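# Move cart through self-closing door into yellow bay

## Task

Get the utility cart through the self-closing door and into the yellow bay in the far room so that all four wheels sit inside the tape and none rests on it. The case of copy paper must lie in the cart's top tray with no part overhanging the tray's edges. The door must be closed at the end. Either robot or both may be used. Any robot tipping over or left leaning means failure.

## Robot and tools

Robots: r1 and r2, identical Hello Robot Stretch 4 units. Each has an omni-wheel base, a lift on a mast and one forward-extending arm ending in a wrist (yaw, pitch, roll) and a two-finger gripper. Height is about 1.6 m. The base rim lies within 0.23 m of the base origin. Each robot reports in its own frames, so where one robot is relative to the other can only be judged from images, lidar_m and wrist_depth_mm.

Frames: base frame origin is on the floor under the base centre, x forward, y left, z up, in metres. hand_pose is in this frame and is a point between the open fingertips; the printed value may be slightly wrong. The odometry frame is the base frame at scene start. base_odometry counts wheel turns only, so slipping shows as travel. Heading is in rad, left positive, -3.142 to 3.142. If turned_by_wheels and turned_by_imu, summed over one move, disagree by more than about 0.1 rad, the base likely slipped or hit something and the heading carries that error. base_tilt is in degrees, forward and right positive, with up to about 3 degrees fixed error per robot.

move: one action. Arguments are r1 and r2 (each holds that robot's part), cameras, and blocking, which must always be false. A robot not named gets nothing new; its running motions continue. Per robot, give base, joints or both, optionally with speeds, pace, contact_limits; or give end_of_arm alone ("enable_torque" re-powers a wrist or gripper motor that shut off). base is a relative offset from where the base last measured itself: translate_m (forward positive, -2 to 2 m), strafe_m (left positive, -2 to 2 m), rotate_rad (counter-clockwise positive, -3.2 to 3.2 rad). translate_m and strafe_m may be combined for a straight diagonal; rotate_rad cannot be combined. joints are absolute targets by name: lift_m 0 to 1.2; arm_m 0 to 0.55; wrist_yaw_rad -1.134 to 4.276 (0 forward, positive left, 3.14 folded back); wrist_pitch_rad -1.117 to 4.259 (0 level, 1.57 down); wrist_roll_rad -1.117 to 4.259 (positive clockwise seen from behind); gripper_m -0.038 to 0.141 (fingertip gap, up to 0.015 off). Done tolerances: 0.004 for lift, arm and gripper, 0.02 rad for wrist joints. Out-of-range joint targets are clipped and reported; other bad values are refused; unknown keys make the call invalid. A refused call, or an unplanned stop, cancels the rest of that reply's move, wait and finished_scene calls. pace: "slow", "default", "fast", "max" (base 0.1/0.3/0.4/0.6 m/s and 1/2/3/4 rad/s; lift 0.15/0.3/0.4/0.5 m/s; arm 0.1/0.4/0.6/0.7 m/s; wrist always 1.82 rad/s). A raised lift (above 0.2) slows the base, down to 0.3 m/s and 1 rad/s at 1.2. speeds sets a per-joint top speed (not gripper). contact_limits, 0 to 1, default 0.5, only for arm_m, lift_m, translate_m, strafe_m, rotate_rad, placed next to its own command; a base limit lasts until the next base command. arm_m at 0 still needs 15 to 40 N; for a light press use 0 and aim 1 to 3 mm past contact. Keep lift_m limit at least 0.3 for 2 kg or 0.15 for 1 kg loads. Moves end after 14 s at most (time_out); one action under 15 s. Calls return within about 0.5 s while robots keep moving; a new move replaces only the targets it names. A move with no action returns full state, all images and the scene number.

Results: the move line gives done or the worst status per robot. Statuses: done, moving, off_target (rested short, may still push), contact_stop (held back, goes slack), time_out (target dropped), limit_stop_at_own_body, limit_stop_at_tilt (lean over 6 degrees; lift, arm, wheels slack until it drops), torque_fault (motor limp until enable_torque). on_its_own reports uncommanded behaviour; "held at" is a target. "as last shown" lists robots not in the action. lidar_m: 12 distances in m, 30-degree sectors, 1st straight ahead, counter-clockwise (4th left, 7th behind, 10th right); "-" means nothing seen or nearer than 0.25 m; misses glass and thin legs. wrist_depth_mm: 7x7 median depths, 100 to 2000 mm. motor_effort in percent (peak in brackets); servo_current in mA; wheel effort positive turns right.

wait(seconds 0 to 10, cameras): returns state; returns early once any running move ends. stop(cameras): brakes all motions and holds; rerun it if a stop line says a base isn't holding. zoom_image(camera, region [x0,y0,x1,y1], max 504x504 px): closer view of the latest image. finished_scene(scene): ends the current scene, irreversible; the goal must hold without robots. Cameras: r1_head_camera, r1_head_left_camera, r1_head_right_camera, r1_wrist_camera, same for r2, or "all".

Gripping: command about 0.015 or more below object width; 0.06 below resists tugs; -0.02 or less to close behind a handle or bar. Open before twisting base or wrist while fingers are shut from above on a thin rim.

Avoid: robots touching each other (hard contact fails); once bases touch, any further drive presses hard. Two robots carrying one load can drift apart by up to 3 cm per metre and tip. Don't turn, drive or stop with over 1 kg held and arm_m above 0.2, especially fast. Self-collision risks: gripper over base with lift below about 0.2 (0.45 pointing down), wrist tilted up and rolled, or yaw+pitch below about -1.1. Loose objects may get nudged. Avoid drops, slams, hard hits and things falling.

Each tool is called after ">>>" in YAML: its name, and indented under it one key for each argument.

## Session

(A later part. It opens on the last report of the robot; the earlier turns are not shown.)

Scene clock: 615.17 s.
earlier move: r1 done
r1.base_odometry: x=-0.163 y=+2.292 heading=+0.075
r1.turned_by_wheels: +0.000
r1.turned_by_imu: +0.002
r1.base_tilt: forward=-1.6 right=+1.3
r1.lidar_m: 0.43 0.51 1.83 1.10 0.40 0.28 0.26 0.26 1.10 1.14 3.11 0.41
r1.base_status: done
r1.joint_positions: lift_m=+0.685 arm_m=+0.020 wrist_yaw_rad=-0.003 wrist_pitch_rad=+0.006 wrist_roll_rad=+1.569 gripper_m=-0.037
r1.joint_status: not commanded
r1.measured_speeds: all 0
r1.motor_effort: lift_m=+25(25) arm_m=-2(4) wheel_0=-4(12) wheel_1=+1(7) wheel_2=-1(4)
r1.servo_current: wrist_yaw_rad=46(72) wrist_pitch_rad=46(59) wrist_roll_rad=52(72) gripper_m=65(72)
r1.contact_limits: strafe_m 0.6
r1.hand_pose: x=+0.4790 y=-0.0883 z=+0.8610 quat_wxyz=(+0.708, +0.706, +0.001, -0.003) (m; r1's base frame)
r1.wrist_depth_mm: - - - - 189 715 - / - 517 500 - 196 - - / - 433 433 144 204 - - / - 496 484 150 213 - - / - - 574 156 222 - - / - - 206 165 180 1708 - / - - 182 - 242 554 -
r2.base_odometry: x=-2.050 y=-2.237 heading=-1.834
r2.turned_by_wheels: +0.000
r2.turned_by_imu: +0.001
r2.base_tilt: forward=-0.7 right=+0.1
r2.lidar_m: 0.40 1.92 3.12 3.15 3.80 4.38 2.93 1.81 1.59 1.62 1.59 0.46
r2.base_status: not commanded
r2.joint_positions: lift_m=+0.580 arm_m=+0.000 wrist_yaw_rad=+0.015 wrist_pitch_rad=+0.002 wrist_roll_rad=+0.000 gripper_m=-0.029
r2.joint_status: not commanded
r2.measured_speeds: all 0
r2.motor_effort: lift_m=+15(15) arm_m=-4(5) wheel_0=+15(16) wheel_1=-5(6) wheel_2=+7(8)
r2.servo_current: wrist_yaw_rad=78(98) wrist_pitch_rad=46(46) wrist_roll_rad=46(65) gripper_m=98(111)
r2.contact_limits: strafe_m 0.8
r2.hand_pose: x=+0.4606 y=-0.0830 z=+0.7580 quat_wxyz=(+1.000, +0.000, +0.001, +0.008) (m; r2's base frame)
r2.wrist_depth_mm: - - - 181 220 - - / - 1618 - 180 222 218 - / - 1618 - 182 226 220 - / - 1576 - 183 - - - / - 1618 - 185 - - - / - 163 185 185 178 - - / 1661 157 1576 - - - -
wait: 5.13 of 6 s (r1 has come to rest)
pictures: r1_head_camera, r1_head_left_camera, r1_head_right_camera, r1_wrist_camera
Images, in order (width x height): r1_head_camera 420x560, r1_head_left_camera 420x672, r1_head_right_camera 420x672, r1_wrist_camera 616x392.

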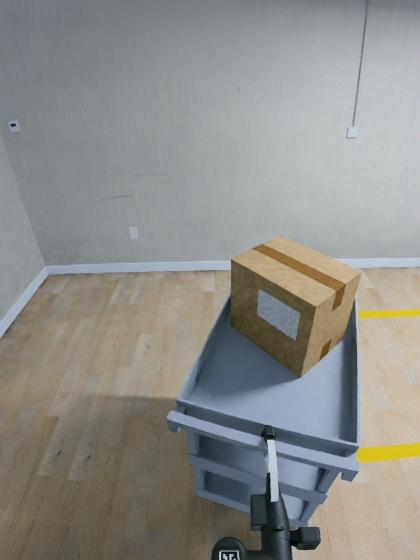

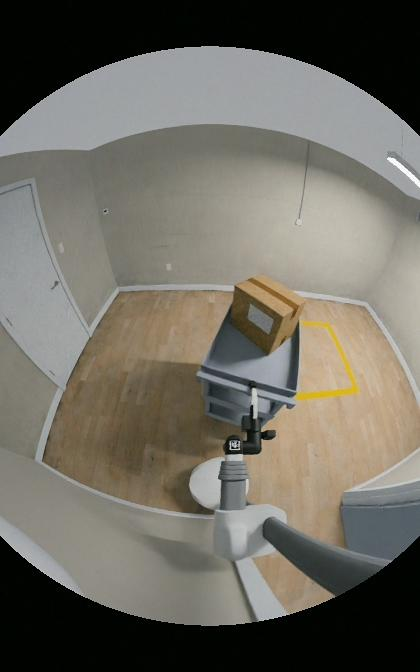

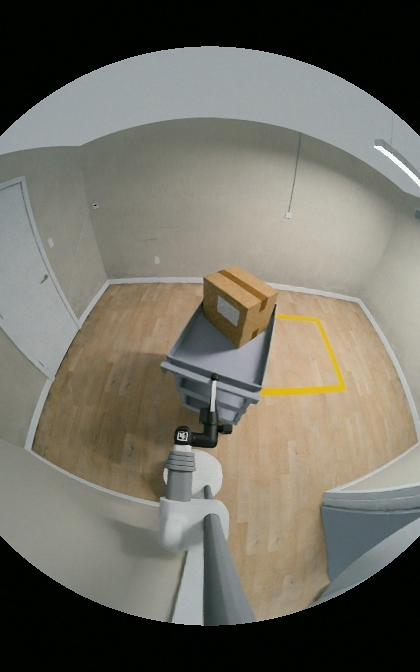

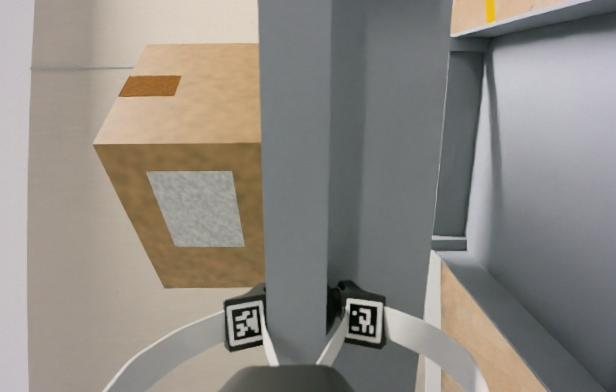

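>>> move:
  blocking: false
  r1: {"base":{"strafe_m":0.2,"translate_m":0.1},"pace":"slow","contact_limits":{"strafe_m":0.6}}
  r2: {"joints":{"gripper_m":0.13}}

>>> wait:
  seconds: 2

>>> move:
  blocking: false
  r2: {"base":{"translate_m":-0.3,"strafe_m":0.0},"pace":"default"}

>>> wait:
  seconds: 2.5

>>> move:
  blocking: false
  r1: {"base":{"rotate_rad":-0.4},"pace":"slow","contact_limits":{"rotate_rad":0.8}}

>>> wait:
  seconds: 2
  cameras: ["r1_head_camera","r1_head_left_camera","r1_wrist_camera","r2_head_left_camera","r2_wrist_camera"]

Scene clock: 637.17 s.
move: r1 moving; r2 moving
r1.base_odometry: x=-0.158 y=+2.304 heading=+0.074
r1.turned_by_wheels: -0.001
r1.turned_by_imu: -0.001
r1.base_tilt: forward=-1.6 right=+1.3
r1.lidar_m: 0.43 0.51 1.80 1.14 0.41 0.28 0.27 0.29 1.14 1.16 3.10 0.40
r1.base_status: translate_m moving; strafe_m moving
r1.joint_positions: lift_m=+0.685 arm_m=+0.020 wrist_yaw_rad=-0.003 wrist_pitch_rad=+0.006 wrist_roll_rad=+1.569 gripper_m=-0.037
r1.joint_status: not commanded
r1.measured_speeds: translate_m=+0.022 strafe_m=+0.044 rotate_rad=-0.001 lift_m=+0.000 arm_m=+0.000 wrist_yaw_rad=+0.000 wrist_pitch_rad=+0.000 wrist_roll_rad=+0.000
r1.motor_effort: lift_m=+25(25) arm_m=-4(4) wheel_0=-8(9) wheel_1=+6(7) wheel_2=-7(7)
r1.servo_current: wrist_yaw_rad=52(52) wrist_pitch_rad=46(59) wrist_roll_rad=52(65) gripper_m=59(65)
r1.contact_limits: strafe_m 0.6
r1.hand_pose: x=+0.4790 y=-0.0883 z=+0.8610 quat_wxyz=(+0.708, +0.706, +0.001, -0.003) (m; r1's base frame)
r1.wrist_depth_mm: - - - - 187 - - / - 512 492 - 195 - - / - 430 430 143 203 - - / - 492 488 149 213 - - / - - 574 155 222 - - / - - 207 165 181 1808 - / - - 182 126 242 554 -
r2.base_odometry: x=-2.050 y=-2.237 heading=-1.834
r2.turned_by_wheels: +0.000
r2.turned_by_imu: +0.000
r2.base_tilt: forward=-0.7 right=+0.0
r2.lidar_m: 0.41 1.92 3.13 3.18 3.79 4.39 2.94 1.79 1.61 1.62 1.60 0.48
r2.base_status: not commanded
r2.joint_positions: lift_m=+0.580 arm_m=+0.000 wrist_yaw_rad=+0.015 wrist_pitch_rad=+0.002 wrist_roll_rad=+0.000 gripper_m=-0.003
r2.joint_status: gripper_m moving
r2.measured_speeds: translate_m=-0.001 strafe_m=+0.000 rotate_rad=-0.002 lift_m=+0.000 arm_m=-0.001 wrist_yaw_rad=+0.000 wrist_pitch_rad=+0.000 wrist_roll_rad=+0.000
r2.motor_effort: lift_m=+15(15) arm_m=-2(5) wheel_0=+16(16) wheel_1=-4(6) wheel_2=+7(8)
r2.servo_current: wrist_yaw_rad=85(91) wrist_pitch_rad=39(39) wrist_roll_rad=52(59) gripper_m=72(111)
r2.contact_limits: strafe_m 0.8
r2.hand_pose: x=+0.4606 y=-0.0830 z=+0.7580 quat_wxyz=(+1.000, +0.000, +0.001, +0.008) (m; r2's base frame)
r2.wrist_depth_mm: - 1499 185 204 220 - - / - 1576 1756 202 221 - - / - - 1863 201 229 - - / - - - 199 - - - / - - - 197 - - - / - 167 186 187 180 - - / 1661 1537 1661 - - - -
pictures: none

Scene clock: 639.03 s.
earlier move: r1 moving; r2 done
r1.base_odometry: x=-0.092 y=+2.465 heading=+0.075
r1.turned_by_wheels: +0.000
r1.turned_by_imu: +0.001
r1.base_tilt: forward=-1.6 right=+1.3
r1.lidar_m: 0.44 2.25 1.64 1.44 0.50 0.36 0.35 0.36 1.31 1.48 3.26 0.37
r1.base_status: translate_m moving; strafe_m moving
r1.joint_positions: lift_m=+0.685 arm_m=+0.020 wrist_yaw_rad=-0.003 wrist_pitch_rad=+0.006 wrist_roll_rad=+1.569 gripper_m=-0.037
r1.joint_status: not commanded
r1.measured_speeds: translate_m=+0.040 strafe_m=+0.079 rotate_rad=+0.000 lift_m=+0.000 arm_m=+0.000 wrist_yaw_rad=+0.000 wrist_pitch_rad=+0.000 wrist_roll_rad=+0.000
r1.motor_effort: lift_m=+25(25) arm_m=-3(4) wheel_0=-7(9) wheel_1=+4(8) wheel_2=-5(8)
r1.servo_current: wrist_yaw_rad=65(65) wrist_pitch_rad=46(59) wrist_roll_rad=33(65) gripper_m=52(65)
r1.contact_limits: strafe_m 0.6
r1.hand_pose: x=+0.4790 y=-0.0883 z=+0.8610 quat_wxyz=(+0.708, +0.706, +0.001, -0.003) (m; r1's base frame)
r1.wrist_depth_mm: - 421 424 102 156 157 - / - 389 394 108 169 169 - / - 455 459 - 182 - - / - - 585 - 199 - - / - - - - 215 1661 - / - - 208 - 180 1618 - / - - 182 144 258 1430 1308
r2.base_odometry: x=-2.051 y=-2.236 heading=-1.834
r2.turned_by_wheels: -0.001
r2.turned_by_imu: +0.000
r2.base_tilt: forward=-0.7 right=+0.0
r2.lidar_m: 0.40 1.88 3.13 3.14 3.82 4.38 2.94 1.82 1.60 1.63 1.57 1.42
r2.base_status: not commanded
r2.joint_positions: lift_m=+0.580 arm_m=+0.000 wrist_yaw_rad=+0.015 wrist_pitch_rad=+0.002 wrist_roll_rad=+0.000 gripper_m=+0.130
r2.joint_status: all done
r2.measured_speeds: all 0
r2.motor_effort: lift_m=+15(15) arm_m=+4(5) wheel_0=+10(16) wheel_1=-1(6) wheel_2=+1(8)
r2.servo_current: wrist_yaw_rad=98(98) wrist_pitch_rad=39(46) wrist_roll_rad=46(59) gripper_m=52(124)
r2.contact_limits: strafe_m 0.8
r2.hand_pose: x=+0.4606 y=-0.0830 z=+0.7580 quat_wxyz=(+1.000, +0.000, +0.001, +0.008) (m; r2's base frame)
r2.wrist_depth_mm: - - 199 296 227 - - / - 199 200 296 228 - - / - 198 199 242 229 - - / - - 199 293 - - - / - - 200 320 - - - / - 193 200 291 190 - - / 1618 1576 200 - - - -
wait: 1.87 of 2 s (r2 has come to rest)
pictures: none

Scene clock: 639.53 s.
earlier move: r1 moving
move: r2 moving
r1.base_odometry: x=-0.081 y=+2.493 heading=+0.075
r1.turned_by_wheels: +0.000
r1.turned_by_imu: +0.000
r1.base_tilt: forward=-1.6 right=+1.3
r1.lidar_m: 0.44 2.21 1.61 1.50 0.52 0.39 0.34 0.38 1.36 1.57 3.30 0.36
r1.base_status: translate_m moving; strafe_m moving
r1.joint_positions: lift_m=+0.685 arm_m=+0.020 wrist_yaw_rad=-0.003 wrist_pitch_rad=+0.006 wrist_roll_rad=+1.569 gripper_m=-0.037
r1.joint_status: not commanded
r1.measured_speeds: translate_m=+0.017 strafe_m=+0.033 rotate_rad=+0.002 lift_m=+0.000 arm_m=+0.000 wrist_yaw_rad=+0.000 wrist_pitch_rad=+0.000 wrist_roll_rad=+0.000
r1.motor_effort: lift_m=+25(25) arm_m=-3(4) wheel_0=-3(8) wheel_1=+3(4) wheel_2=-3(4)
r1.servo_current: wrist_yaw_rad=39(65) wrist_pitch_rad=46(59) wrist_roll_rad=33(65) gripper_m=59(65)
r1.contact_limits: strafe_m 0.6
r1.hand_pose: x=+0.4790 y=-0.0883 z=+0.8610 quat_wxyz=(+0.708, +0.706, +0.001, -0.003) (m; r1's base frame)
r1.wrist_depth_mm: - 399 397 - 151 151 - / - 384 387 103 163 164 - / - 488 473 111 178 - - / - - 615 121 195 - - / - - - - 213 1708 - / - - 209 - 180 1618 - / - - 181 126 179 1464 1255
r2.base_odometry: x=-2.042 y=-2.207 heading=-1.835
r2.turned_by_wheels: +0.000
r2.turned_by_imu: +0.000
r2.base_tilt: forward=-0.6 right=+0.1
r2.lidar_m: 0.44 1.94 3.15 3.19 3.82 4.37 2.89 1.80 1.59 1.63 1.61 1.44
r2.base_status: translate_m moving; strafe_m moving
r2.joint_positions: lift_m=+0.580 arm_m=+0.000 wrist_yaw_rad=+0.010 wrist_pitch_rad=+0.002 wrist_roll_rad=+0.000 gripper_m=+0.130
r2.joint_status: not commanded
r2.measured_speeds: translate_m=-0.125 strafe_m=-0.001 rotate_rad=-0.030 lift_m=+0.000 arm_m=+0.000 wrist_yaw_rad=-0.137 wrist_pitch_rad=+0.000 wrist_roll_rad=+0.000
r2.motor_effort: lift_m=+15(15) arm_m=+3(4) wheel_0=-4(10) wheel_1=-9(9) wheel_2=+16(20)
r2.servo_current: wrist_yaw_rad=85(98) wrist_pitch_rad=39(46) wrist_roll_rad=52(52) gripper_m=52(59)
r2.hand_pose: x=+0.4601 y=-0.0847 z=+0.7580 quat_wxyz=(+1.000, +0.000, +0.001, +0.005) (m; r2's base frame)
r2.wrist_depth_mm: - - 223 298 - - - / - 1618 224 300 266 - - / - 1708 225 268 265 - - / - 1661 227 298 - - - / - 1576 228 325 - - - / - 189 227 296 190 - - / 1576 1618 229 - - - -
pictures: none

Scene clock: 640.20 s.
earlier move: r1 done; r2 moving
r1.base_odometry: x=-0.078 y=+2.499 heading=+0.075
r1.turned_by_wheels: +0.000
r1.turned_by_imu: +0.000
r1.base_tilt: forward=-1.6 right=+1.3
r1.lidar_m: 0.44 2.23 1.61 1.51 0.52 0.38 0.36 0.39 1.34 1.57 3.31 0.37
r1.base_status: done
r1.joint_positions: lift_m=+0.685 arm_m=+0.020 wrist_yaw_rad=-0.003 wrist_pitch_rad=+0.006 wrist_roll_rad=+1.569 gripper_m=-0.037
r1.joint_status: not commanded
r1.measured_speeds: all 0
r1.motor_effort: lift_m=+25(25) arm_m=-3(4) wheel_0=-5(8) wheel_1=+1(5) wheel_2=-2(4)
r1.servo_current: wrist_yaw_rad=52(65) wrist_pitch_rad=52(59) wrist_roll_rad=72(72) gripper_m=52(65)
r1.contact_limits: strafe_m 0.6
r1.hand_pose: x=+0.4790 y=-0.0883 z=+0.8610 quat_wxyz=(+0.708, +0.706, +0.001, -0.003) (m; r1's base frame)
r1.wrist_depth_mm: - 397 397 - 150 150 - / - 382 384 102 162 162 - / - 500 477 110 177 - - / - - 621 120 194 - - / - - - - 213 1756 - / - - 208 155 180 1661 - / - - 182 126 265 1397 1308
r2.base_odometry: x=-2.006 y=-2.073 heading=-1.835
r2.turned_by_wheels: +0.000
r2.turned_by_imu: +0.000
r2.base_tilt: forward=-0.7 right=+0.1
r2.lidar_m: 0.64 2.08 3.19 3.20 3.86 4.22 2.83 1.77 1.56 1.57 1.78 1.58
r2.base_status: translate_m moving; strafe_m moving
r2.joint_positions: lift_m=+0.580 arm_m=+0.000 wrist_yaw_rad=+0.003 wrist_pitch_rad=+0.002 wrist_roll_rad=+0.000 gripper_m=+0.130
r2.joint_status: not commanded
r2.measured_speeds: translate_m=-0.266 strafe_m=-0.001 rotate_rad=-0.001 lift_m=+0.000 arm_m=+0.000 wrist_yaw_rad=+0.000 wrist_pitch_rad=+0.000 wrist_roll_rad=+0.000
r2.motor_effort: lift_m=+15(15) arm_m=+1(4) wheel_0=-6(10) wheel_1=-5(9) wheel_2=+9(20)
r2.servo_current: wrist_yaw_rad=46(98) wrist_pitch_rad=39(46) wrist_roll_rad=46(59) gripper_m=46(59)
r2.hand_pose: x=+0.4595 y=-0.0866 z=+0.7580 quat_wxyz=(+1.000, +0.000, +0.001, +0.001) (m; r2's base frame)
r2.wrist_depth_mm: - 402 424 - - - - / - 404 427 - - - - / - 404 427 - - - - / - 404 - - - - - / - 404 - - - - - / - 194 187 - 190 - - / 1708 - - - - - -
wait: 0.67 of 2.5 s (r1 has come to rest)
pictures: none

Scene clock: 640.70 s.
earlier move: r2 moving
move: r1 moving
r1.base_odometry: x=-0.078 y=+2.499 heading=-0.049
r1.turned_by_wheels: -0.124
r1.turned_by_imu: -0.124
r1.base_tilt: forward=-1.6 right=+1.3
r1.lidar_m: 0.44 0.54 1.66 1.54 0.63 0.40 0.35 0.37 1.36 1.35 3.24 0.38
r1.base_status: rotate_rad moving
r1.joint_positions: lift_m=+0.685 arm_m=+0.020 wrist_yaw_rad=+0.007 wrist_pitch_rad=+0.006 wrist_roll_rad=+1.569 gripper_m=-0.037
r1.joint_status: not commanded
r1.measured_speeds: translate_m=+0.000 strafe_m=+0.000 rotate_rad=-0.486 lift_m=+0.000 arm_m=+0.000 wrist_yaw_rad=+0.002 wrist_pitch_rad=+0.000 wrist_roll_rad=+0.000
r1.motor_effort: lift_m=+25(25) arm_m=-2(4) wheel_0=+16(16) wheel_1=+7(9) wheel_2=+9(9)
r1.servo_current: wrist_yaw_rad=46(52) wrist_pitch_rad=46(52) wrist_roll_rad=52(72) gripper_m=65(65)
r1.contact_limits: rotate_rad 0.8
r1.hand_pose: x=+0.4798 y=-0.0855 z=+0.8610 quat_wxyz=(+0.708, +0.706, +0.005, +0.000) (m; r1's base frame)
r1.wrist_depth_mm: - 433 433 101 156 157 - / - 392 397 107 167 168 - / - 445 449 - 181 - - / - - 559 - 195 - - / - - - - 212 1708 - / - - - - 191 1708 - / - - 177 142 176 138 -
r2.base_odometry: x=-1.981 y=-1.980 heading=-1.835
r2.turned_by_wheels: +0.000
r2.turned_by_imu: +0.000
r2.base_tilt: forward=-0.7 right=+0.1
r2.lidar_m: 0.83 0.82 3.22 3.23 3.90 4.14 2.73 1.71 1.52 1.53 1.87 1.67
r2.base_status: translate_m moving; strafe_m moving
r2.joint_positions: lift_m=+0.580 arm_m=+0.000 wrist_yaw_rad=+0.003 wrist_pitch_rad=+0.002 wrist_roll_rad=+0.000 gripper_m=+0.130
r2.joint_status: not commanded
r2.measured_speeds: translate_m=-0.136 strafe_m=-0.001 rotate_rad=-0.001 lift_m=+0.000 arm_m=+0.000 wrist_yaw_rad=+0.000 wrist_pitch_rad=+0.000 wrist_roll_rad=+0.000
r2.motor_effort: lift_m=+15(15) arm_m=-1(1) wheel_0=-4(6) wheel_1=-4(5) wheel_2=+4(6)
r2.servo_current: wrist_yaw_rad=52(59) wrist_pitch_rad=33(52) wrist_roll_rad=46(59) gripper_m=52(52)
r2.hand_pose: x=+0.4595 y=-0.0866 z=+0.7580 quat_wxyz=(+1.000, +0.000, +0.001, +0.001) (m; r2's base frame)
r2.wrist_depth_mm: - 569 - - - - - / - 574 - - - - - / - 585 - - - - - / - 580 - - - - - / - - - - - - - / - 195 187 154 190 - - / 1708 - - - - - -
pictures: none

Scene clock: 641.53 s.
earlier move: r1 moving; r2 done
r1.base_odometry: x=-0.078 y=+2.499 heading=-0.325
r1.turned_by_wheels: -0.276
r1.turned_by_imu: -0.277
r1.base_tilt: forward=-1.6 right=+1.2
r1.lidar_m: 0.39 0.44 1.97 1.58 1.02 0.49 0.38 0.35 0.43 1.33 3.03 0.45
r1.base_status: rotate_rad moving
r1.joint_positions: lift_m=+0.685 arm_m=+0.020 wrist_yaw_rad=+0.004 wrist_pitch_rad=+0.006 wrist_roll_rad=+1.569 gripper_m=-0.037
r1.joint_status: not commanded
r1.measured_speeds: all 0
r1.motor_effort: lift_m=+25(25) arm_m=+4(4) wheel_0=+4(16) wheel_1=+1(9) wheel_2=+3(9)
r1.servo_current: wrist_yaw_rad=59(72) wrist_pitch_rad=46(59) wrist_roll_rad=59(72) gripper_m=59(65)
r1.contact_limits: rotate_rad 0.8
r1.hand_pose: x=+0.4797 y=-0.0861 z=+0.8610 quat_wxyz=(+0.708, +0.706, +0.004, -0.001) (m; r1's base frame)
r1.wrist_depth_mm: - - - 227 229 1430 1098 / - - - 227 229 1537 - / - - 609 227 229 - - / - 492 469 228 229 - - / - 477 473 167 229 - - / - - 209 175 181 - - / - - 580 125 229 139 -
r2.base_odometry: x=-1.972 y=-1.947 heading=-1.835
r2.turned_by_wheels: +0.000
r2.turned_by_imu: +0.000
r2.base_tilt: forward=-0.7 right=+0.0
r2.lidar_m: 1.21 1.06 3.20 3.26 3.95 4.11 2.76 1.71 1.51 1.54 1.87 1.71
r2.base_status: done
r2.joint_positions: lift_m=+0.580 arm_m=+0.000 wrist_yaw_rad=+0.003 wrist_pitch_rad=+0.002 wrist_roll_rad=+0.000 gripper_m=+0.130
r2.joint_status: not commanded
r2.measured_speeds: all 0
r2.motor_effort: lift_m=+15(15) arm_m=-3(4) wheel_0=-3(8) wheel_1=-4(5) wheel_2=+3(6)
r2.servo_current: wrist_yaw_rad=46(59) wrist_pitch_rad=39(52) wrist_roll_rad=46(59) gripper_m=46(52)
r2.hand_pose: x=+0.4595 y=-0.0866 z=+0.7580 quat_wxyz=(+1.000, +0.000, +0.001, +0.001) (m; r2's base frame)
r2.wrist_depth_mm: - - - - - - - / - 768 - - - - - / - 768 - - - - - / - - - - - - - / - - - - - - - / - 186 186 154 190 - - / 1756 - - - - - -
wait: 0.83 of 2 s (r2 has come to rest)
pictures: r1_head_camera, r1_head_left_camera, r1_wrist_camera, r2_head_left_camera, r2_wrist_camera
Images, in order (width x height): r1_head_camera 420x560, r1_head_left_camera 420x672, r1_wrist_camera 616x392, r2_head_left_camera 420x672, r2_wrist_camera 616x392.

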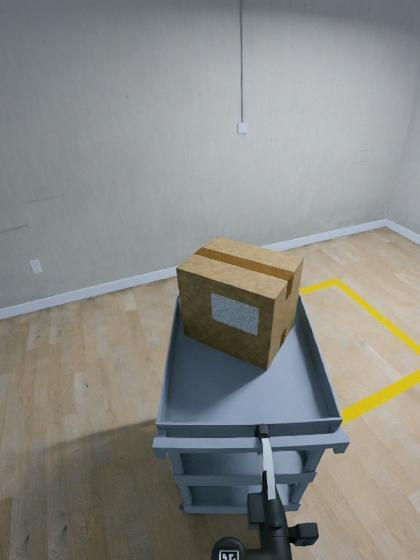

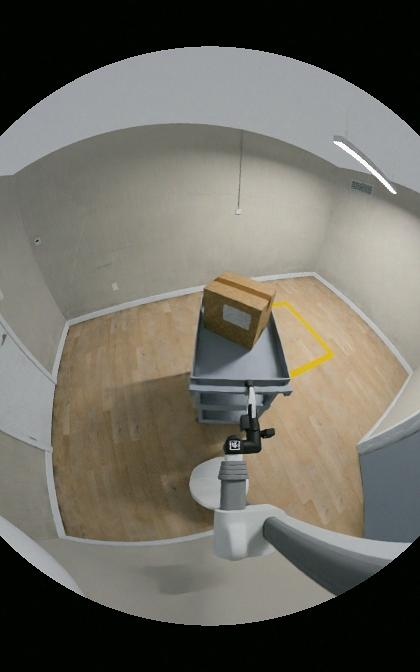

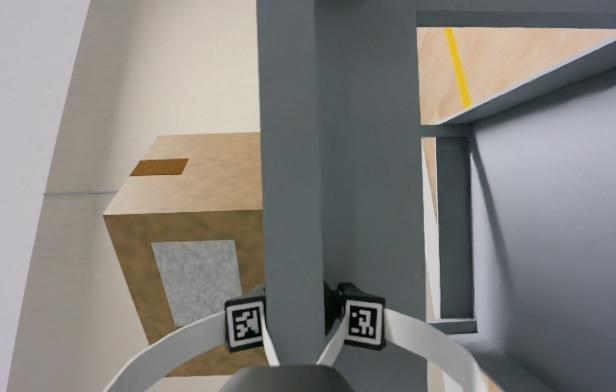

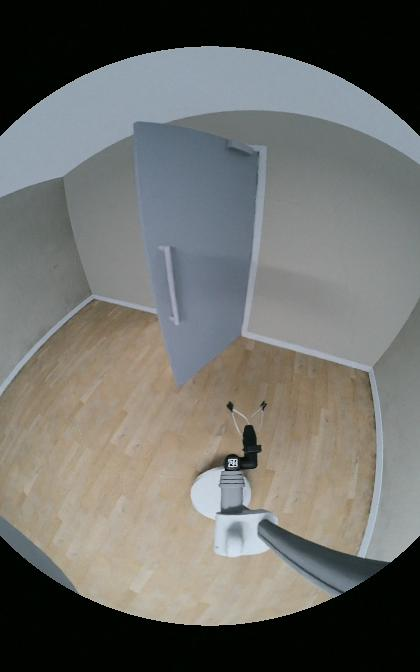

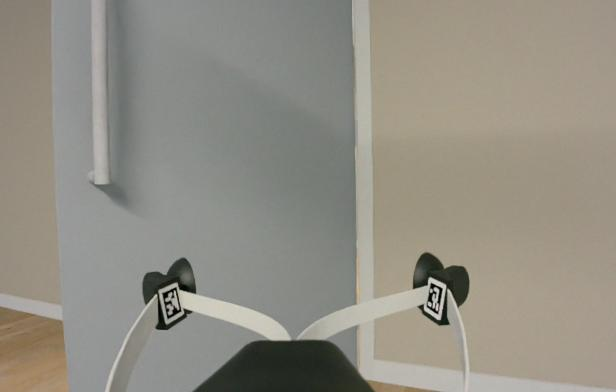

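>>> move:
  blocking: false
  r1: {"base":{"strafe_m":0.36,"translate_m":0.08},"pace":"slow","contact_limits":{"strafe_m":0.6}}

>>> wait:
  seconds: 5

>>> move:
  blocking: false
  r1: {"base":{"rotate_rad":-0.4},"pace":"slow","contact_limits":{"rotate_rad":0.8}}

>>> wait:
  seconds: 2

>>> move:
  blocking: false
  r1: {"base":{"strafe_m":0.36,"translate_m":0.08},"pace":"slow","contact_limits":{"strafe_m":0.6}}

>>> wait:
  seconds: 5

>>> move:
  blocking: false
  r1: {"base":{"rotate_rad":-0.4},"pace":"slow","contact_limits":{"rotate_rad":0.8}}

>>> wait:
  seconds: 2
  cameras: ["r1_head_camera","r1_head_left_camera","r1_wrist_camera","r2_head_left_camera"]

Scene clock: 650.63 s.
earlier move: r1 done
move: r1 moving
r1.base_odometry: x=-0.071 y=+2.510 heading=-0.325
r1.turned_by_wheels: +0.000
r1.turned_by_imu: -0.001
r1.base_tilt: forward=-1.6 right=+1.3
r1.lidar_m: 0.40 0.42 1.95 1.54 1.04 0.48 0.39 0.36 0.43 0.76 3.10 0.44
r1.base_status: translate_m moving; strafe_m moving
r1.joint_positions: lift_m=+0.685 arm_m=+0.020 wrist_yaw_rad=+0.003 wrist_pitch_rad=+0.006 wrist_roll_rad=+1.569 gripper_m=-0.037
r1.joint_status: not commanded
r1.measured_speeds: translate_m=+0.011 strafe_m=+0.050 rotate_rad=+0.002 lift_m=+0.000 arm_m=+0.000 wrist_yaw_rad=+0.000 wrist_pitch_rad=+0.000 wrist_roll_rad=+0.000
r1.motor_effort: lift_m=+25(25) arm_m=+3(4) wheel_0=-6(8) wheel_1=+3(7) wheel_2=-1(4)
r1.servo_current: wrist_yaw_rad=59(65) wrist_pitch_rad=52(52) wrist_roll_rad=33(59) gripper_m=65(65)
r1.contact_limits: strafe_m 0.6
r1.hand_pose: x=+0.4795 y=-0.0866 z=+0.8610 quat_wxyz=(+0.708, +0.706, +0.003, -0.001) (m; r1's base frame)
r1.wrist_depth_mm: - - - 231 233 258 1118 / - - - 230 233 1618 - / - - - 229 229 - - / - 512 480 229 230 - - / - 473 469 169 229 - - / - - 208 175 181 - - / - - 559 - 229 - -
r2: as last shown
r2.turned_by_imu: +0.001
r2.lidar_m: 1.71 2.08 3.23 3.24 3.94 4.10 2.73 1.67 1.51 1.53 1.87 1.68
r2.motor_effort: lift_m=+15(15) arm_m=-4(4) wheel_0=-3(4) wheel_1=-4(4) wheel_2=+3(3)
r2.servo_current: wrist_yaw_rad=39(59) wrist_pitch_rad=39(46) wrist_roll_rad=52(52) gripper_m=52(59)
r2.wrist_depth_mm: - - - - - - - / - 1756 - - - - - / - - - - - - - / - - - - - - - / - - - - - - - / - 218 187 - 190 - - / 1756 1618 1661 - - - -
pictures: none

Scene clock: 655.07 s.
earlier move: r1 done
r1.base_odometry: x=+0.113 y=+2.815 heading=-0.325
r1.turned_by_wheels: +0.000
r1.turned_by_imu: +0.000
r1.base_tilt: forward=-1.5 right=+1.3
r1.lidar_m: 0.43 0.57 1.54 1.25 1.24 0.74 0.58 0.57 0.65 1.09 3.45 0.39
r1.base_status: done
r1.joint_positions: lift_m=+0.685 arm_m=+0.020 wrist_yaw_rad=-0.002 wrist_pitch_rad=+0.006 wrist_roll_rad=+1.569 gripper_m=-0.037
r1.joint_status: not commanded
r1.measured_speeds: all 0
r1.motor_effort: lift_m=+25(25) arm_m=-3(4) wheel_0=-5(11) wheel_1=+1(8) wheel_2=-1(7)
r1.servo_current: wrist_yaw_rad=39(72) wrist_pitch_rad=46(59) wrist_roll_rad=39(72) gripper_m=59(65)
r1.contact_limits: strafe_m 0.6
r1.hand_pose: x=+0.4791 y=-0.0881 z=+0.8610 quat_wxyz=(+0.708, +0.706, +0.001, -0.003) (m; r1's base frame)
r1.wrist_depth_mm: - 521 500 118 174 174 - / - 439 439 122 183 - - / - 427 430 - 195 - - / - 559 512 - 204 - - / - - 647 148 219 - - / - - 183 163 180 1708 - / - 138 167 125 248 139 -
r2.base_odometry: x=-1.972 y=-1.947 heading=-1.835
r2.turned_by_wheels: +0.000
r2.turned_by_imu: +0.001
r2.base_tilt: forward=-0.7 right=+0.1
r2.lidar_m: 1.69 2.06 3.21 3.26 3.93 4.11 2.75 1.71 1.51 1.54 1.88 1.70
r2.base_status: not commanded
r2.joint_positions: lift_m=+0.580 arm_m=+0.000 wrist_yaw_rad=+0.003 wrist_pitch_rad=+0.002 wrist_roll_rad=+0.000 gripper_m=+0.130
r2.joint_status: not commanded
r2.measured_speeds: all 0
r2.motor_effort: lift_m=+15(15) arm_m=-3(4) wheel_0=-3(4) wheel_1=-4(4) wheel_2=+3(3)
r2.servo_current: wrist_yaw_rad=52(59) wrist_pitch_rad=39(52) wrist_roll_rad=65(65) gripper_m=52(65)
r2.hand_pose: x=+0.4595 y=-0.0866 z=+0.7580 quat_wxyz=(+1.000, +0.000, +0.001, +0.001) (m; r2's base frame)
r2.wrist_depth_mm: - - - - - - - / - 1808 - - - - - / - - - - - - - / - - - - - - - / - - - - - - - / - 219 187 - 189 - - / 1661 1661 1661 - - - -
wait: 4.43 of 5 s (r1 has come to rest)
pictures: none

Scene clock: 655.57 s.
move: r1 moving
r1.base_odometry: x=+0.113 y=+2.815 heading=-0.449
r1.turned_by_wheels: -0.124
r1.turned_by_imu: -0.124
r1.base_tilt: forward=-1.6 right=+1.3
r1.lidar_m: 0.42 0.47 1.76 1.25 1.24 0.85 0.60 0.58 0.61 0.96 2.42 0.42
r1.base_status: rotate_rad moving
r1.joint_positions: lift_m=+0.685 arm_m=+0.020 wrist_yaw_rad=+0.005 wrist_pitch_rad=+0.006 wrist_roll_rad=+1.569 gripper_m=-0.037
r1.joint_status: not commanded
r1.measured_speeds: translate_m=+0.001 strafe_m=-0.002 rotate_rad=-0.486 lift_m=+0.000 arm_m=+0.000 wrist_yaw_rad=+0.000 wrist_pitch_rad=+0.000 wrist_roll_rad=+0.000
r1.motor_effort: lift_m=+25(25) arm_m=-3(4) wheel_0=+9(13) wheel_1=+7(8) wheel_2=+8(10)
r1.servo_current: wrist_yaw_rad=52(65) wrist_pitch_rad=46(59) wrist_roll_rad=39(59) gripper_m=59(65)
r1.contact_limits: rotate_rad 0.8
r1.hand_pose: x=+0.4797 y=-0.0861 z=+0.8610 quat_wxyz=(+0.708, +0.706, +0.004, -0.001) (m; r1's base frame)
r1.wrist_depth_mm: - - - - 184 187 - / - 508 496 - 192 - - / - 433 436 - 201 - - / - 488 484 147 210 - - / - - 569 154 220 - - / - - - 175 183 1708 - / - 138 167 144 242 138 -
r2: as last shown
r2.turned_by_imu: +0.000
r2.base_tilt: forward=-0.6 right=+0.1
r2.lidar_m: 1.71 2.07 3.23 3.26 3.95 4.11 2.74 1.69 1.51 1.53 1.87 1.69
r2.servo_current: wrist_yaw_rad=52(59) wrist_pitch_rad=46(46) wrist_roll_rad=46(52) gripper_m=52(59)
r2.wrist_depth_mm: - - - - - - - / - 1808 - - - - - / - - - - - - - / - - - - - - - / - - - - - - - / - 219 187 - 190 - - / 1708 1661 1618 - - - -
pictures: none

Scene clock: 656.63 s.
earlier move: r1 done
r1.base_odometry: x=+0.113 y=+2.815 heading=-0.724
r1.turned_by_wheels: -0.275
r1.turned_by_imu: -0.276
r1.base_tilt: forward=-1.6 right=+1.3
r1.lidar_m: 0.36 0.38 2.21 1.42 1.24 1.20 0.67 0.57 0.57 0.67 1.38 0.47
r1.base_status: done
r1.joint_positions: lift_m=+0.685 arm_m=+0.020 wrist_yaw_rad=+0.005 wrist_pitch_rad=+0.006 wrist_roll_rad=+1.569 gripper_m=-0.037
r1.joint_status: not commanded
r1.measured_speeds: all 0
r1.motor_effort: lift_m=+25(25) arm_m=-3(4) wheel_0=+4(13) wheel_1=+3(8) wheel_2=+3(10)
r1.servo_current: wrist_yaw_rad=59(72) wrist_pitch_rad=46(59) wrist_roll_rad=46(65) gripper_m=59(65)
r1.contact_limits: rotate_rad 0.8
r1.hand_pose: x=+0.4797 y=-0.0861 z=+0.8610 quat_wxyz=(+0.708, +0.706, +0.004, -0.001) (m; r1's base frame)
r1.wrist_depth_mm: - - - - 250 259 260 / - - - 242 245 1661 1182 / - - - 238 240 1808 - / - - 559 235 236 - - / - 459 459 173 234 - - / - 492 211 172 183 - - / - 539 183 - 224 - -
r2.base_odometry: x=-1.972 y=-1.947 heading=-1.835
r2.turned_by_wheels: +0.000
r2.turned_by_imu: +0.000
r2.base_tilt: forward=-0.7 right=+0.0
r2.lidar_m: 1.70 2.05 3.22 3.25 3.98 4.10 2.71 1.68 1.51 1.52 1.85 1.68
r2.base_status: not commanded
r2.joint_positions: lift_m=+0.580 arm_m=+0.000 wrist_yaw_rad=+0.003 wrist_pitch_rad=+0.002 wrist_roll_rad=+0.000 gripper_m=+0.130
r2.joint_status: not commanded
r2.measured_speeds: all 0
r2.motor_effort: lift_m=+15(15) arm_m=-3(4) wheel_0=-3(4) wheel_1=-3(4) wheel_2=+3(3)
r2.servo_current: wrist_yaw_rad=46(59) wrist_pitch_rad=39(46) wrist_roll_rad=33(52) gripper_m=59(59)
r2.hand_pose: x=+0.4595 y=-0.0866 z=+0.7580 quat_wxyz=(+1.000, +0.000, +0.001, +0.001) (m; r2's base frame)
r2.wrist_depth_mm: - - - - - - - / - 1756 - - - - - / - - - - - - - / - - - - - - - / - - - - - - - / - 219 187 - 190 - - / 1661 1618 1618 - - - -
wait: 1.07 of 2 s (r1 has come to rest)
pictures: none

Scene clock: 657.13 s.
move: r1 moving
r1.base_odometry: x=+0.123 y=+2.822 heading=-0.725
r1.turned_by_wheels: +0.000
r1.turned_by_imu: +0.000
r1.base_tilt: forward=-1.6 right=+1.3
r1.lidar_m: 0.38 0.39 2.18 1.44 1.23 1.23 0.67 0.59 0.58 0.69 1.37 0.46
r1.base_status: translate_m moving; strafe_m moving
r1.joint_positions: lift_m=+0.685 arm_m=+0.020 wrist_yaw_rad=+0.003 wrist_pitch_rad=+0.006 wrist_roll_rad=+1.569 gripper_m=-0.037
r1.joint_status: not commanded
r1.measured_speeds: translate_m=+0.011 strafe_m=+0.048 rotate_rad=+0.001 lift_m=+0.000 arm_m=+0.000 wrist_yaw_rad=+0.000 wrist_pitch_rad=+0.000 wrist_roll_rad=+0.000
r1.motor_effort: lift_m=+25(25) arm_m=-3(3) wheel_0=-6(8) wheel_1=+6(9) wheel_2=-3(4)
r1.servo_current: wrist_yaw_rad=59(65) wrist_pitch_rad=52(52) wrist_roll_rad=52(59) gripper_m=59(65)
r1.contact_limits: strafe_m 0.6
r1.hand_pose: x=+0.4795 y=-0.0866 z=+0.8610 quat_wxyz=(+0.708, +0.706, +0.003, -0.001) (m; r1's base frame)
r1.wrist_depth_mm: - - - - 257 263 265 / - - - 248 249 1708 1255 / - - - 241 242 1808 - / - - 591 236 237 - - / - 466 455 174 233 - - / - 484 208 172 181 - - / - 500 508 - 224 - -
r2: as last shown
r2.base_tilt: forward=-0.7 right=+0.1
r2.lidar_m: 1.71 2.07 3.23 3.25 3.95 4.11 2.76 1.70 1.51 1.53 1.88 1.69
r2.motor_effort: lift_m=+15(15) arm_m=-4(4) wheel_0=-3(3) wheel_1=-3(4) wheel_2=+3(3)
r2.servo_current: wrist_yaw_rad=46(59) wrist_pitch_rad=46(46) wrist_roll_rad=52(59) gripper_m=52(59)
r2.wrist_depth_mm: - - - - - - - / - 1808 - - - - - / - - - - - - - / - - - - - - - / - - - - - - - / - 218 187 - 190 - - / 1708 1618 1618 - - - -
pictures: none

Scene clock: 661.57 s.
earlier move: r1 done
r1.base_odometry: x=+0.411 y=+3.031 heading=-0.725
r1.turned_by_wheels: +0.000
r1.turned_by_imu: +0.001
r1.base_tilt: forward=-1.5 right=+1.3
r1.lidar_m: 0.42 0.46 1.87 1.17 1.02 1.04 1.01 0.88 0.90 1.03 1.97 0.43
r1.base_status: done
r1.joint_positions: lift_m=+0.685 arm_m=+0.020 wrist_yaw_rad=-0.005 wrist_pitch_rad=+0.006 wrist_roll_rad=+1.569 gripper_m=-0.037
r1.joint_status: not commanded
r1.measured_speeds: all 0
r1.motor_effort: lift_m=+25(25) arm_m=+4(4) wheel_0=-4(12) wheel_1=+3(9) wheel_2=-4(8)
r1.servo_current: wrist_yaw_rad=52(72) wrist_pitch_rad=46(59) wrist_roll_rad=46(65) gripper_m=59(72)
r1.contact_limits: strafe_m 0.6
r1.hand_pose: x=+0.4789 y=-0.0888 z=+0.8610 quat_wxyz=(+0.708, +0.706, +0.001, -0.004) (m; r1's base frame)
r1.wrist_depth_mm: - - - 148 204 1537 1160 / - - - 151 209 - - / - 517 492 154 213 - - / - 455 452 158 220 - - / - 539 512 162 226 - - / - - 206 167 180 - - / - 138 167 - 236 139 -
r2.base_odometry: x=-1.972 y=-1.947 heading=-1.835
r2.turned_by_wheels: +0.000
r2.turned_by_imu: +0.001
r2.base_tilt: forward=-0.7 right=+0.0
r2.lidar_m: 1.71 2.08 3.22 3.24 3.96 4.11 2.73 1.71 1.51 1.52 1.84 1.69
r2.base_status: not commanded
r2.joint_positions: lift_m=+0.580 arm_m=+0.000 wrist_yaw_rad=+0.003 wrist_pitch_rad=+0.002 wrist_roll_rad=+0.000 gripper_m=+0.130
r2.joint_status: not commanded
r2.measured_speeds: all 0
r2.motor_effort: lift_m=+15(15) arm_m=-3(4) wheel_0=-3(4) wheel_1=-3(4) wheel_2=+3(3)
r2.servo_current: wrist_yaw_rad=59(59) wrist_pitch_rad=39(46) wrist_roll_rad=46(59) gripper_m=52(59)
r2.hand_pose: x=+0.4595 y=-0.0866 z=+0.7580 quat_wxyz=(+1.000, +0.000, +0.001, +0.001) (m; r2's base frame)
r2.wrist_depth_mm: - - - - - - - / - 1863 - - - - - / - - - - - - - / - - - - - - - / - - - - - - - / - 219 187 - 190 - - / 1708 1618 1618 - - - -
wait: 4.43 of 5 s (r1 has come to rest)
pictures: none

Scene clock: 662.07 s.
move: r1 moving
r1.base_odometry: x=+0.411 y=+3.031 heading=-0.849
r1.turned_by_wheels: -0.124
r1.turned_by_imu: -0.124
r1.base_tilt: forward=-1.6 right=+1.2
r1.lidar_m: 0.39 0.43 1.88 1.32 1.05 1.01 1.16 0.91 0.90 0.98 1.64 0.44
r1.base_status: rotate_rad moving
r1.joint_positions: lift_m=+0.685 arm_m=+0.020 wrist_yaw_rad=+0.005 wrist_pitch_rad=+0.006 wrist_roll_rad=+1.569 gripper_m=-0.037
r1.joint_status: not commanded
r1.measured_speeds: translate_m=+0.001 strafe_m=+0.001 rotate_rad=-0.491 lift_m=+0.000 arm_m=+0.000 wrist_yaw_rad=+0.002 wrist_pitch_rad=+0.000 wrist_roll_rad=+0.000
r1.motor_effort: lift_m=+25(25) arm_m=+4(4) wheel_0=+14(14) wheel_1=+6(8) wheel_2=+10(10)
r1.servo_current: wrist_yaw_rad=46(72) wrist_pitch_rad=46(52) wrist_roll_rad=39(59) gripper_m=59(65)
r1.contact_limits: rotate_rad 0.8
r1.hand_pose: x=+0.4797 y=-0.0859 z=+0.8610 quat_wxyz=(+0.708, +0.706, +0.004, +0.000) (m; r1's base frame)
r1.wrist_depth_mm: - - - 213 216 1499 1205 / - - - 216 219 1708 - / - - 554 219 220 - - / - 462 452 162 224 - - / - 492 488 164 227 - - / - - 525 173 183 - - / - 138 167 - 233 139 -
r2: as last shown
r2.turned_by_imu: +0.000
r2.base_tilt: forward=-0.7 right=+0.1
r2.lidar_m: 1.70 2.09 3.24 3.23 3.93 4.12 2.72 1.67 1.51 1.54 1.87 1.67
r2.motor_effort: lift_m=+15(15) arm_m=-3(4) wheel_0=-3(3) wheel_1=-3(4) wheel_2=+2(3)
r2.servo_current: wrist_yaw_rad=39(59) wrist_pitch_rad=39(46) wrist_roll_rad=39(59) gripper_m=59(59)
r2.wrist_depth_mm: - - - - - - - / - 1808 - - - - - / - - - - - - - / - - - - - - - / - - - - - - - / - 218 187 - 190 - - / 1756 1661 1576 - - - -
pictures: none

Scene clock: 663.17 s.
earlier move: r1 done
r1.base_odometry: x=+0.411 y=+3.031 heading=-1.124
r1.turned_by_wheels: -0.275
r1.turned_by_imu: -0.276
r1.base_tilt: forward=-1.6 right=+1.3
r1.lidar_m: 0.32 0.33 1.88 1.81 1.13 1.03 1.08 0.99 0.88 0.89 1.13 0.47
r1.base_status: done
r1.joint_positions: lift_m=+0.685 arm_m=+0.020 wrist_yaw_rad=+0.003 wrist_pitch_rad=+0.006 wrist_roll_rad=+1.569 gripper_m=-0.037
r1.joint_status: not commanded
r1.measured_speeds: all 0
r1.motor_effort: lift_m=+25(25) arm_m=-4(4) wheel_0=+5(14) wheel_1=+3(8) wheel_2=+1(11)
r1.servo_current: wrist_yaw_rad=52(72) wrist_pitch_rad=46(52) wrist_roll_rad=46(72) gripper_m=59(65)
r1.contact_limits: rotate_rad 0.8
r1.hand_pose: x=+0.4795 y=-0.0866 z=+0.8610 quat_wxyz=(+0.708, +0.706, +0.003, -0.001) (m; r1's base frame)
r1.wrist_depth_mm: - - - - - 1708 1182 / - - - - 301 307 310 / - - - - 281 1661 1205 / - - - 255 257 1863 - / - - - 237 237 - - / - 492 208 174 182 - - / - 436 442 - 213 - -
r2.base_odometry: x=-1.972 y=-1.947 heading=-1.835
r2.turned_by_wheels: +0.000
r2.turned_by_imu: +0.000
r2.base_tilt: forward=-0.7 right=+0.1
r2.lidar_m: 1.71 2.06 3.22 3.24 3.91 4.11 2.75 1.72 1.52 1.52 1.87 1.69
r2.base_status: not commanded
r2.joint_positions: lift_m=+0.580 arm_m=+0.000 wrist_yaw_rad=+0.003 wrist_pitch_rad=+0.002 wrist_roll_rad=+0.000 gripper_m=+0.130
r2.joint_status: not commanded
r2.measured_speeds: all 0
r2.motor_effort: lift_m=+15(15) arm_m=-3(4) wheel_0=-3(4) wheel_1=-3(4) wheel_2=+3(3)
r2.servo_current: wrist_yaw_rad=52(65) wrist_pitch_rad=39(46) wrist_roll_rad=26(59) gripper_m=46(59)
r2.hand_pose: x=+0.4595 y=-0.0866 z=+0.7580 quat_wxyz=(+1.000, +0.000, +0.001, +0.001) (m; r2's base frame)
r2.wrist_depth_mm: - - - - - - - / - 1808 - - - - - / - - - - - - - / - - - - - - - / - - - - - - - / - 217 187 - 189 - - / 1708 1618 1618 - - - -
wait: 1.10 of 2 s (r1 has come to rest)
pictures: r1_head_camera, r1_head_left_camera, r1_wrist_camera, r2_head_left_camera
Images, in order (width x height): r1_head_camera 420x560, r1_head_left_camera 420x672, r1_wrist_camera 616x392, r2_head_left_camera 420x672.

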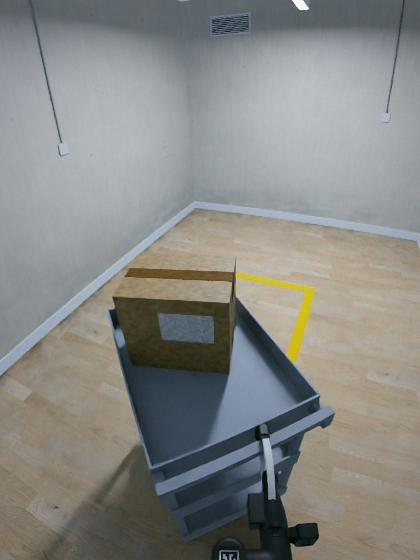

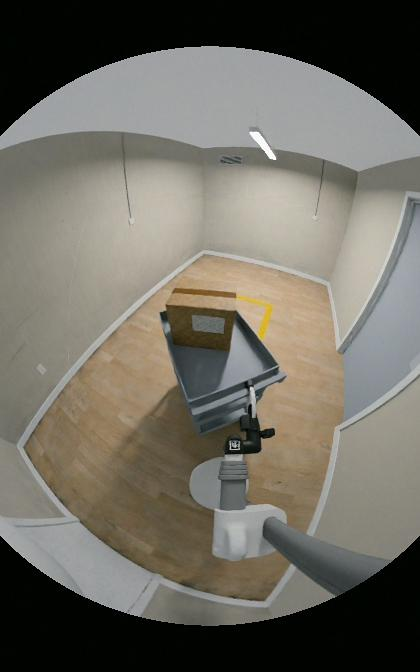

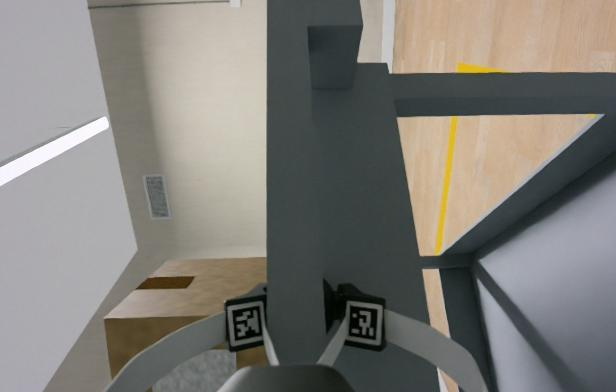

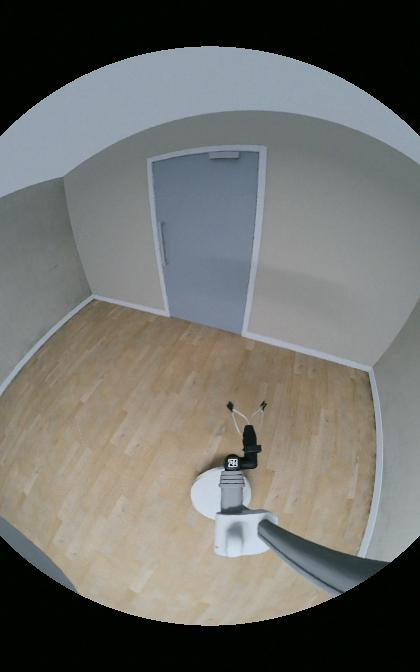

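>>> move:
  blocking: false
  r1: {"base":{"strafe_m":0.36,"translate_m":0.06},"pace":"slow","contact_limits":{"strafe_m":0.6}}

>>> wait:
  seconds: 5

>>> move:
  blocking: false
  r1: {"base":{"rotate_rad":-0.25},"pace":"slow","contact_limits":{"rotate_rad":0.8}}

>>> wait:
  seconds: 2
  cameras: ["r1_head_camera","r1_head_left_camera","r1_head_right_camera","r1_wrist_camera"]

Scene clock: 691.93 s.
move: r1 moving
r1.base_odometry: x=+0.424 y=+3.035 heading=-1.124
r1.turned_by_wheels: +0.000
r1.turned_by_imu: +0.000
r1.base_tilt: forward=-1.6 right=+1.3
r1.lidar_m: 0.34 0.33 1.87 1.78 1.15 1.02 1.04 0.97 0.89 0.89 1.13 0.47
r1.base_status: translate_m moving; strafe_m moving
r1.joint_positions: lift_m=+0.685 arm_m=+0.020 wrist_yaw_rad=+0.003 wrist_pitch_rad=+0.006 wrist_roll_rad=+1.569 gripper_m=-0.037
r1.joint_status: not commanded
r1.measured_speeds: translate_m=+0.009 strafe_m=+0.051 rotate_rad=+0.001 lift_m=+0.000 arm_m=+0.000 wrist_yaw_rad=+0.000 wrist_pitch_rad=+0.000 wrist_roll_rad=+0.000
r1.motor_effort: lift_m=+25(25) arm_m=-4(4) wheel_0=-7(8) wheel_1=+5(8) wheel_2=-3(3)
r1.servo_current: wrist_yaw_rad=46(59) wrist_pitch_rad=52(52) wrist_roll_rad=39(59) gripper_m=59(65)
r1.contact_limits: strafe_m 0.6
r1.hand_pose: x=+0.4795 y=-0.0866 z=+0.8610 quat_wxyz=(+0.708, +0.706, +0.003, -0.001) (m; r1's base frame)
r1.wrist_depth_mm: - - - - - 1661 1205 / - - - - 304 312 312 / - - - - 287 1618 1205 / - - - 254 259 1808 - / - - - 238 239 831 - / - 512 206 175 181 - - / - 430 433 126 212 - -
r2: as last shown
r2.base_tilt: forward=-0.7 right=+0.0
r2.lidar_m: 1.70 2.08 3.21 3.24 3.95 4.11 2.75 1.69 1.51 1.53 1.86 1.69
r2.motor_effort: lift_m=+15(15) arm_m=-3(4) wheel_0=-3(3) wheel_1=-3(4) wheel_2=+3(3)
r2.servo_current: wrist_yaw_rad=39(59) wrist_pitch_rad=39(46) wrist_roll_rad=52(59) gripper_m=52(59)
r2.wrist_depth_mm: - - - - - - - / - 1808 - - - - - / - - - - - - - / - - - - - - - / - - - - - - - / - 219 187 - 190 - - / 1708 1618 1661 - - - -
pictures: none

Scene clock: 696.30 s.
earlier move: r1 done
r1.base_odometry: x=+0.762 y=+3.132 heading=-1.125
r1.turned_by_wheels: +0.000
r1.turned_by_imu: +0.000
r1.base_tilt: forward=-1.6 right=+1.3
r1.lidar_m: 0.42 0.46 1.52 1.55 1.04 0.96 0.97 1.27 1.23 1.25 1.71 0.44
r1.base_status: done
r1.joint_positions: lift_m=+0.685 arm_m=+0.020 wrist_yaw_rad=-0.005 wrist_pitch_rad=+0.006 wrist_roll_rad=+1.569 gripper_m=-0.037
r1.joint_status: not commanded
r1.measured_speeds: all 0
r1.motor_effort: lift_m=+25(25) arm_m=+4(4) wheel_0=-6(12) wheel_1=+2(8) wheel_2=-3(10)
r1.servo_current: wrist_yaw_rad=46(72) wrist_pitch_rad=46(59) wrist_roll_rad=39(65) gripper_m=59(65)
r1.contact_limits: strafe_m 0.6
r1.hand_pose: x=+0.4789 y=-0.0888 z=+0.8610 quat_wxyz=(+0.708, +0.706, +0.001, -0.004) (m; r1's base frame)
r1.wrist_depth_mm: - - - 153 211 1464 1205 / - - - - 215 1499 - / - - 525 216 219 - - / - 449 452 161 223 - - / - 525 500 164 227 - - / - - 205 172 180 - - / - - 179 - 234 139 -
r2.base_odometry: x=-1.972 y=-1.947 heading=-1.835
r2.turned_by_wheels: +0.000
r2.turned_by_imu: +0.001
r2.base_tilt: forward=-0.7 right=+0.0
r2.lidar_m: 1.72 2.06 3.23 3.25 3.97 4.11 2.75 1.72 1.50 1.52 1.87 1.70
r2.base_status: not commanded
r2.joint_positions: lift_m=+0.580 arm_m=+0.000 wrist_yaw_rad=+0.003 wrist_pitch_rad=+0.002 wrist_roll_rad=+0.000 gripper_m=+0.130
r2.joint_status: not commanded
r2.measured_speeds: all 0
r2.motor_effort: lift_m=+15(15) arm_m=-3(4) wheel_0=-3(4) wheel_1=-4(4) wheel_2=+3(3)
r2.servo_current: wrist_yaw_rad=46(59) wrist_pitch_rad=33(46) wrist_roll_rad=46(65) gripper_m=52(59)
r2.hand_pose: x=+0.4595 y=-0.0866 z=+0.7580 quat_wxyz=(+1.000, +0.000, +0.001, +0.001) (m; r2's base frame)
r2.wrist_depth_mm: - - - - - - - / - 1808 - - - - - / - - - - - - - / - - - - - - - / - - - - - - - / - 219 187 - 190 - - / 1756 1618 1618 - - - -
wait: 4.37 of 5 s (r1 has come to rest)
pictures: none

Scene clock: 696.80 s.
move: r1 moving
r1.base_odometry: x=+0.762 y=+3.132 heading=-1.249
r1.turned_by_wheels: -0.124
r1.turned_by_imu: -0.124
r1.base_tilt: forward=-1.6 right=+1.3
r1.lidar_m: 0.41 0.42 1.52 1.52 1.14 0.96 0.96 1.16 1.23 1.22 1.47 0.43
r1.base_status: rotate_rad moving
r1.joint_positions: lift_m=+0.685 arm_m=+0.020 wrist_yaw_rad=+0.005 wrist_pitch_rad=+0.006 wrist_roll_rad=+1.569 gripper_m=-0.037
r1.joint_status: not commanded
r1.measured_speeds: translate_m=+0.000 strafe_m=+0.000 rotate_rad=-0.486 lift_m=+0.000 arm_m=+0.000 wrist_yaw_rad=+0.001 wrist_pitch_rad=+0.000 wrist_roll_rad=+0.000
r1.motor_effort: lift_m=+25(25) arm_m=+3(4) wheel_0=+11(13) wheel_1=+7(7) wheel_2=+8(10)
r1.servo_current: wrist_yaw_rad=52(65) wrist_pitch_rad=39(52) wrist_roll_rad=39(59) gripper_m=59(65)
r1.contact_limits: rotate_rad 0.8
r1.hand_pose: x=+0.4797 y=-0.0859 z=+0.8610 quat_wxyz=(+0.708, +0.706, +0.004, +0.000) (m; r1's base frame)
r1.wrist_depth_mm: - - - 219 221 242 1118 / - - - 220 222 1708 - / - - 585 223 224 - - / - 484 462 164 227 - - / - 488 473 166 229 - - / - - 512 174 183 - - / - - 176 - 233 139 -
r2: as last shown
r2.turned_by_imu: +0.000
r2.lidar_m: 1.69 2.08 3.24 3.26 3.97 4.09 2.74 1.68 1.50 1.53 1.84 1.70
r2.motor_effort: lift_m=+15(15) arm_m=-4(4) wheel_0=-3(3) wheel_1=-4(4) wheel_2=+3(3)
r2.servo_current: wrist_yaw_rad=39(65) wrist_pitch_rad=39(39) wrist_roll_rad=46(52) gripper_m=46(52)
r2.wrist_depth_mm: - - - - - - - / - 1808 - - - - - / - - - - - - - / - - - - - - - / - - - - - - - / - 219 187 - 190 - - / 1708 1661 1618 - - - -
pictures: none

Scene clock: 697.60 s.
earlier move: r1 done
r1.base_odometry: x=+0.762 y=+3.132 heading=-1.374
r1.turned_by_wheels: -0.125
r1.turned_by_imu: -0.126
r1.base_tilt: forward=-1.6 right=+1.3
r1.lidar_m: 0.36 0.36 1.55 1.54 1.23 0.97 0.97 1.09 1.24 1.24 1.34 0.47
r1.base_status: done
r1.joint_positions: lift_m=+0.685 arm_m=+0.020 wrist_yaw_rad=+0.003 wrist_pitch_rad=+0.006 wrist_roll_rad=+1.569 gripper_m=-0.037
r1.joint_status: not commanded
r1.measured_speeds: all 0
r1.motor_effort: lift_m=+25(25) arm_m=-4(4) wheel_0=+4(13) wheel_1=+2(7) wheel_2=+1(10)
r1.servo_current: wrist_yaw_rad=46(72) wrist_pitch_rad=52(59) wrist_roll_rad=65(65) gripper_m=65(65)
r1.contact_limits: rotate_rad 0.8
r1.hand_pose: x=+0.4795 y=-0.0866 z=+0.8610 quat_wxyz=(+0.708, +0.706, +0.003, -0.001) (m; r1's base frame)
r1.wrist_depth_mm: - - - - 272 1537 1078 / - - - 256 262 1397 285 / - - - 248 250 1708 - / - - - 239 242 831 - / - 554 488 176 236 - - / - 462 210 173 182 - - / - 473 484 - 220 - -
r2.base_odometry: x=-1.972 y=-1.947 heading=-1.835
r2.turned_by_wheels: +0.000
r2.turned_by_imu: +0.000
r2.base_tilt: forward=-0.7 right=+0.1
r2.lidar_m: 1.69 2.07 3.22 3.25 3.92 4.11 2.71 1.71 1.51 1.50 1.86 1.67
r2.base_status: not commanded
r2.joint_positions: lift_m=+0.580 arm_m=+0.000 wrist_yaw_rad=+0.003 wrist_pitch_rad=+0.002 wrist_roll_rad=+0.000 gripper_m=+0.130
r2.joint_status: not commanded
r2.measured_speeds: all 0
r2.motor_effort: lift_m=+15(15) arm_m=-3(4) wheel_0=-3(3) wheel_1=-3(4) wheel_2=+3(3)
r2.servo_current: wrist_yaw_rad=33(65) wrist_pitch_rad=39(46) wrist_roll_rad=59(59) gripper_m=59(59)
r2.hand_pose: x=+0.4595 y=-0.0866 z=+0.7580 quat_wxyz=(+1.000, +0.000, +0.001, +0.001) (m; r2's base frame)
r2.wrist_depth_mm: - - - - - - - / - 1808 - - - - - / - - - - - - - / - - - - - - - / - - - - - - - / - 220 187 - 190 - - / 1756 1661 1618 - - - -
wait: 0.80 of 2 s (r1 has come to rest)
pictures: r1_head_camera, r1_head_left_camera, r1_head_right_camera, r1_wrist_camera
Images, in order (width x height): r1_head_camera 420x560, r1_head_left_camera 420x672, r1_head_right_camera 420x672, r1_wrist_camera 616x392.

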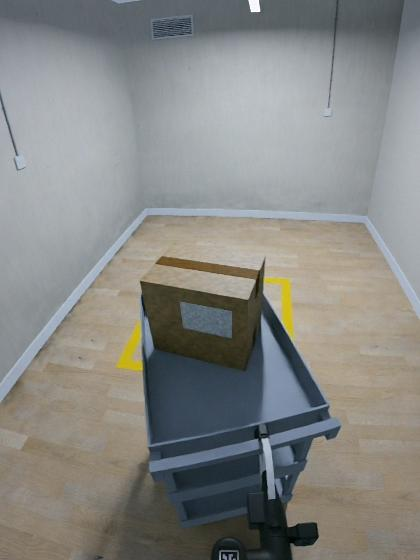

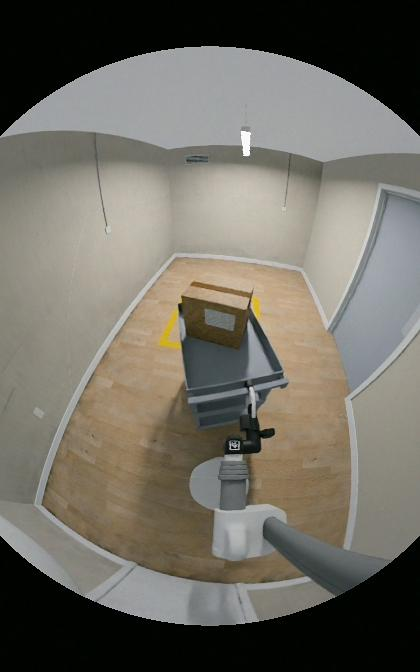

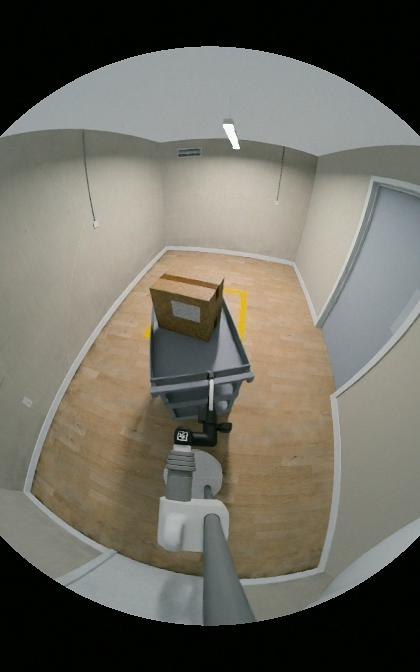

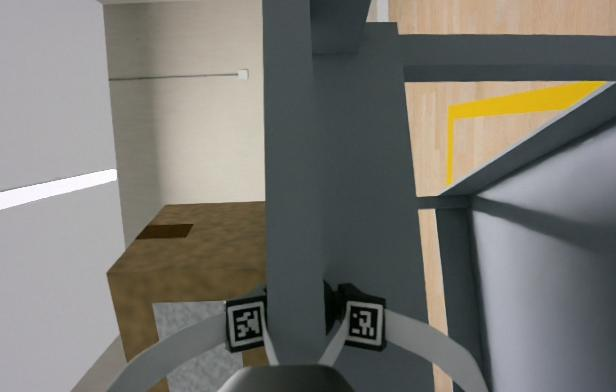

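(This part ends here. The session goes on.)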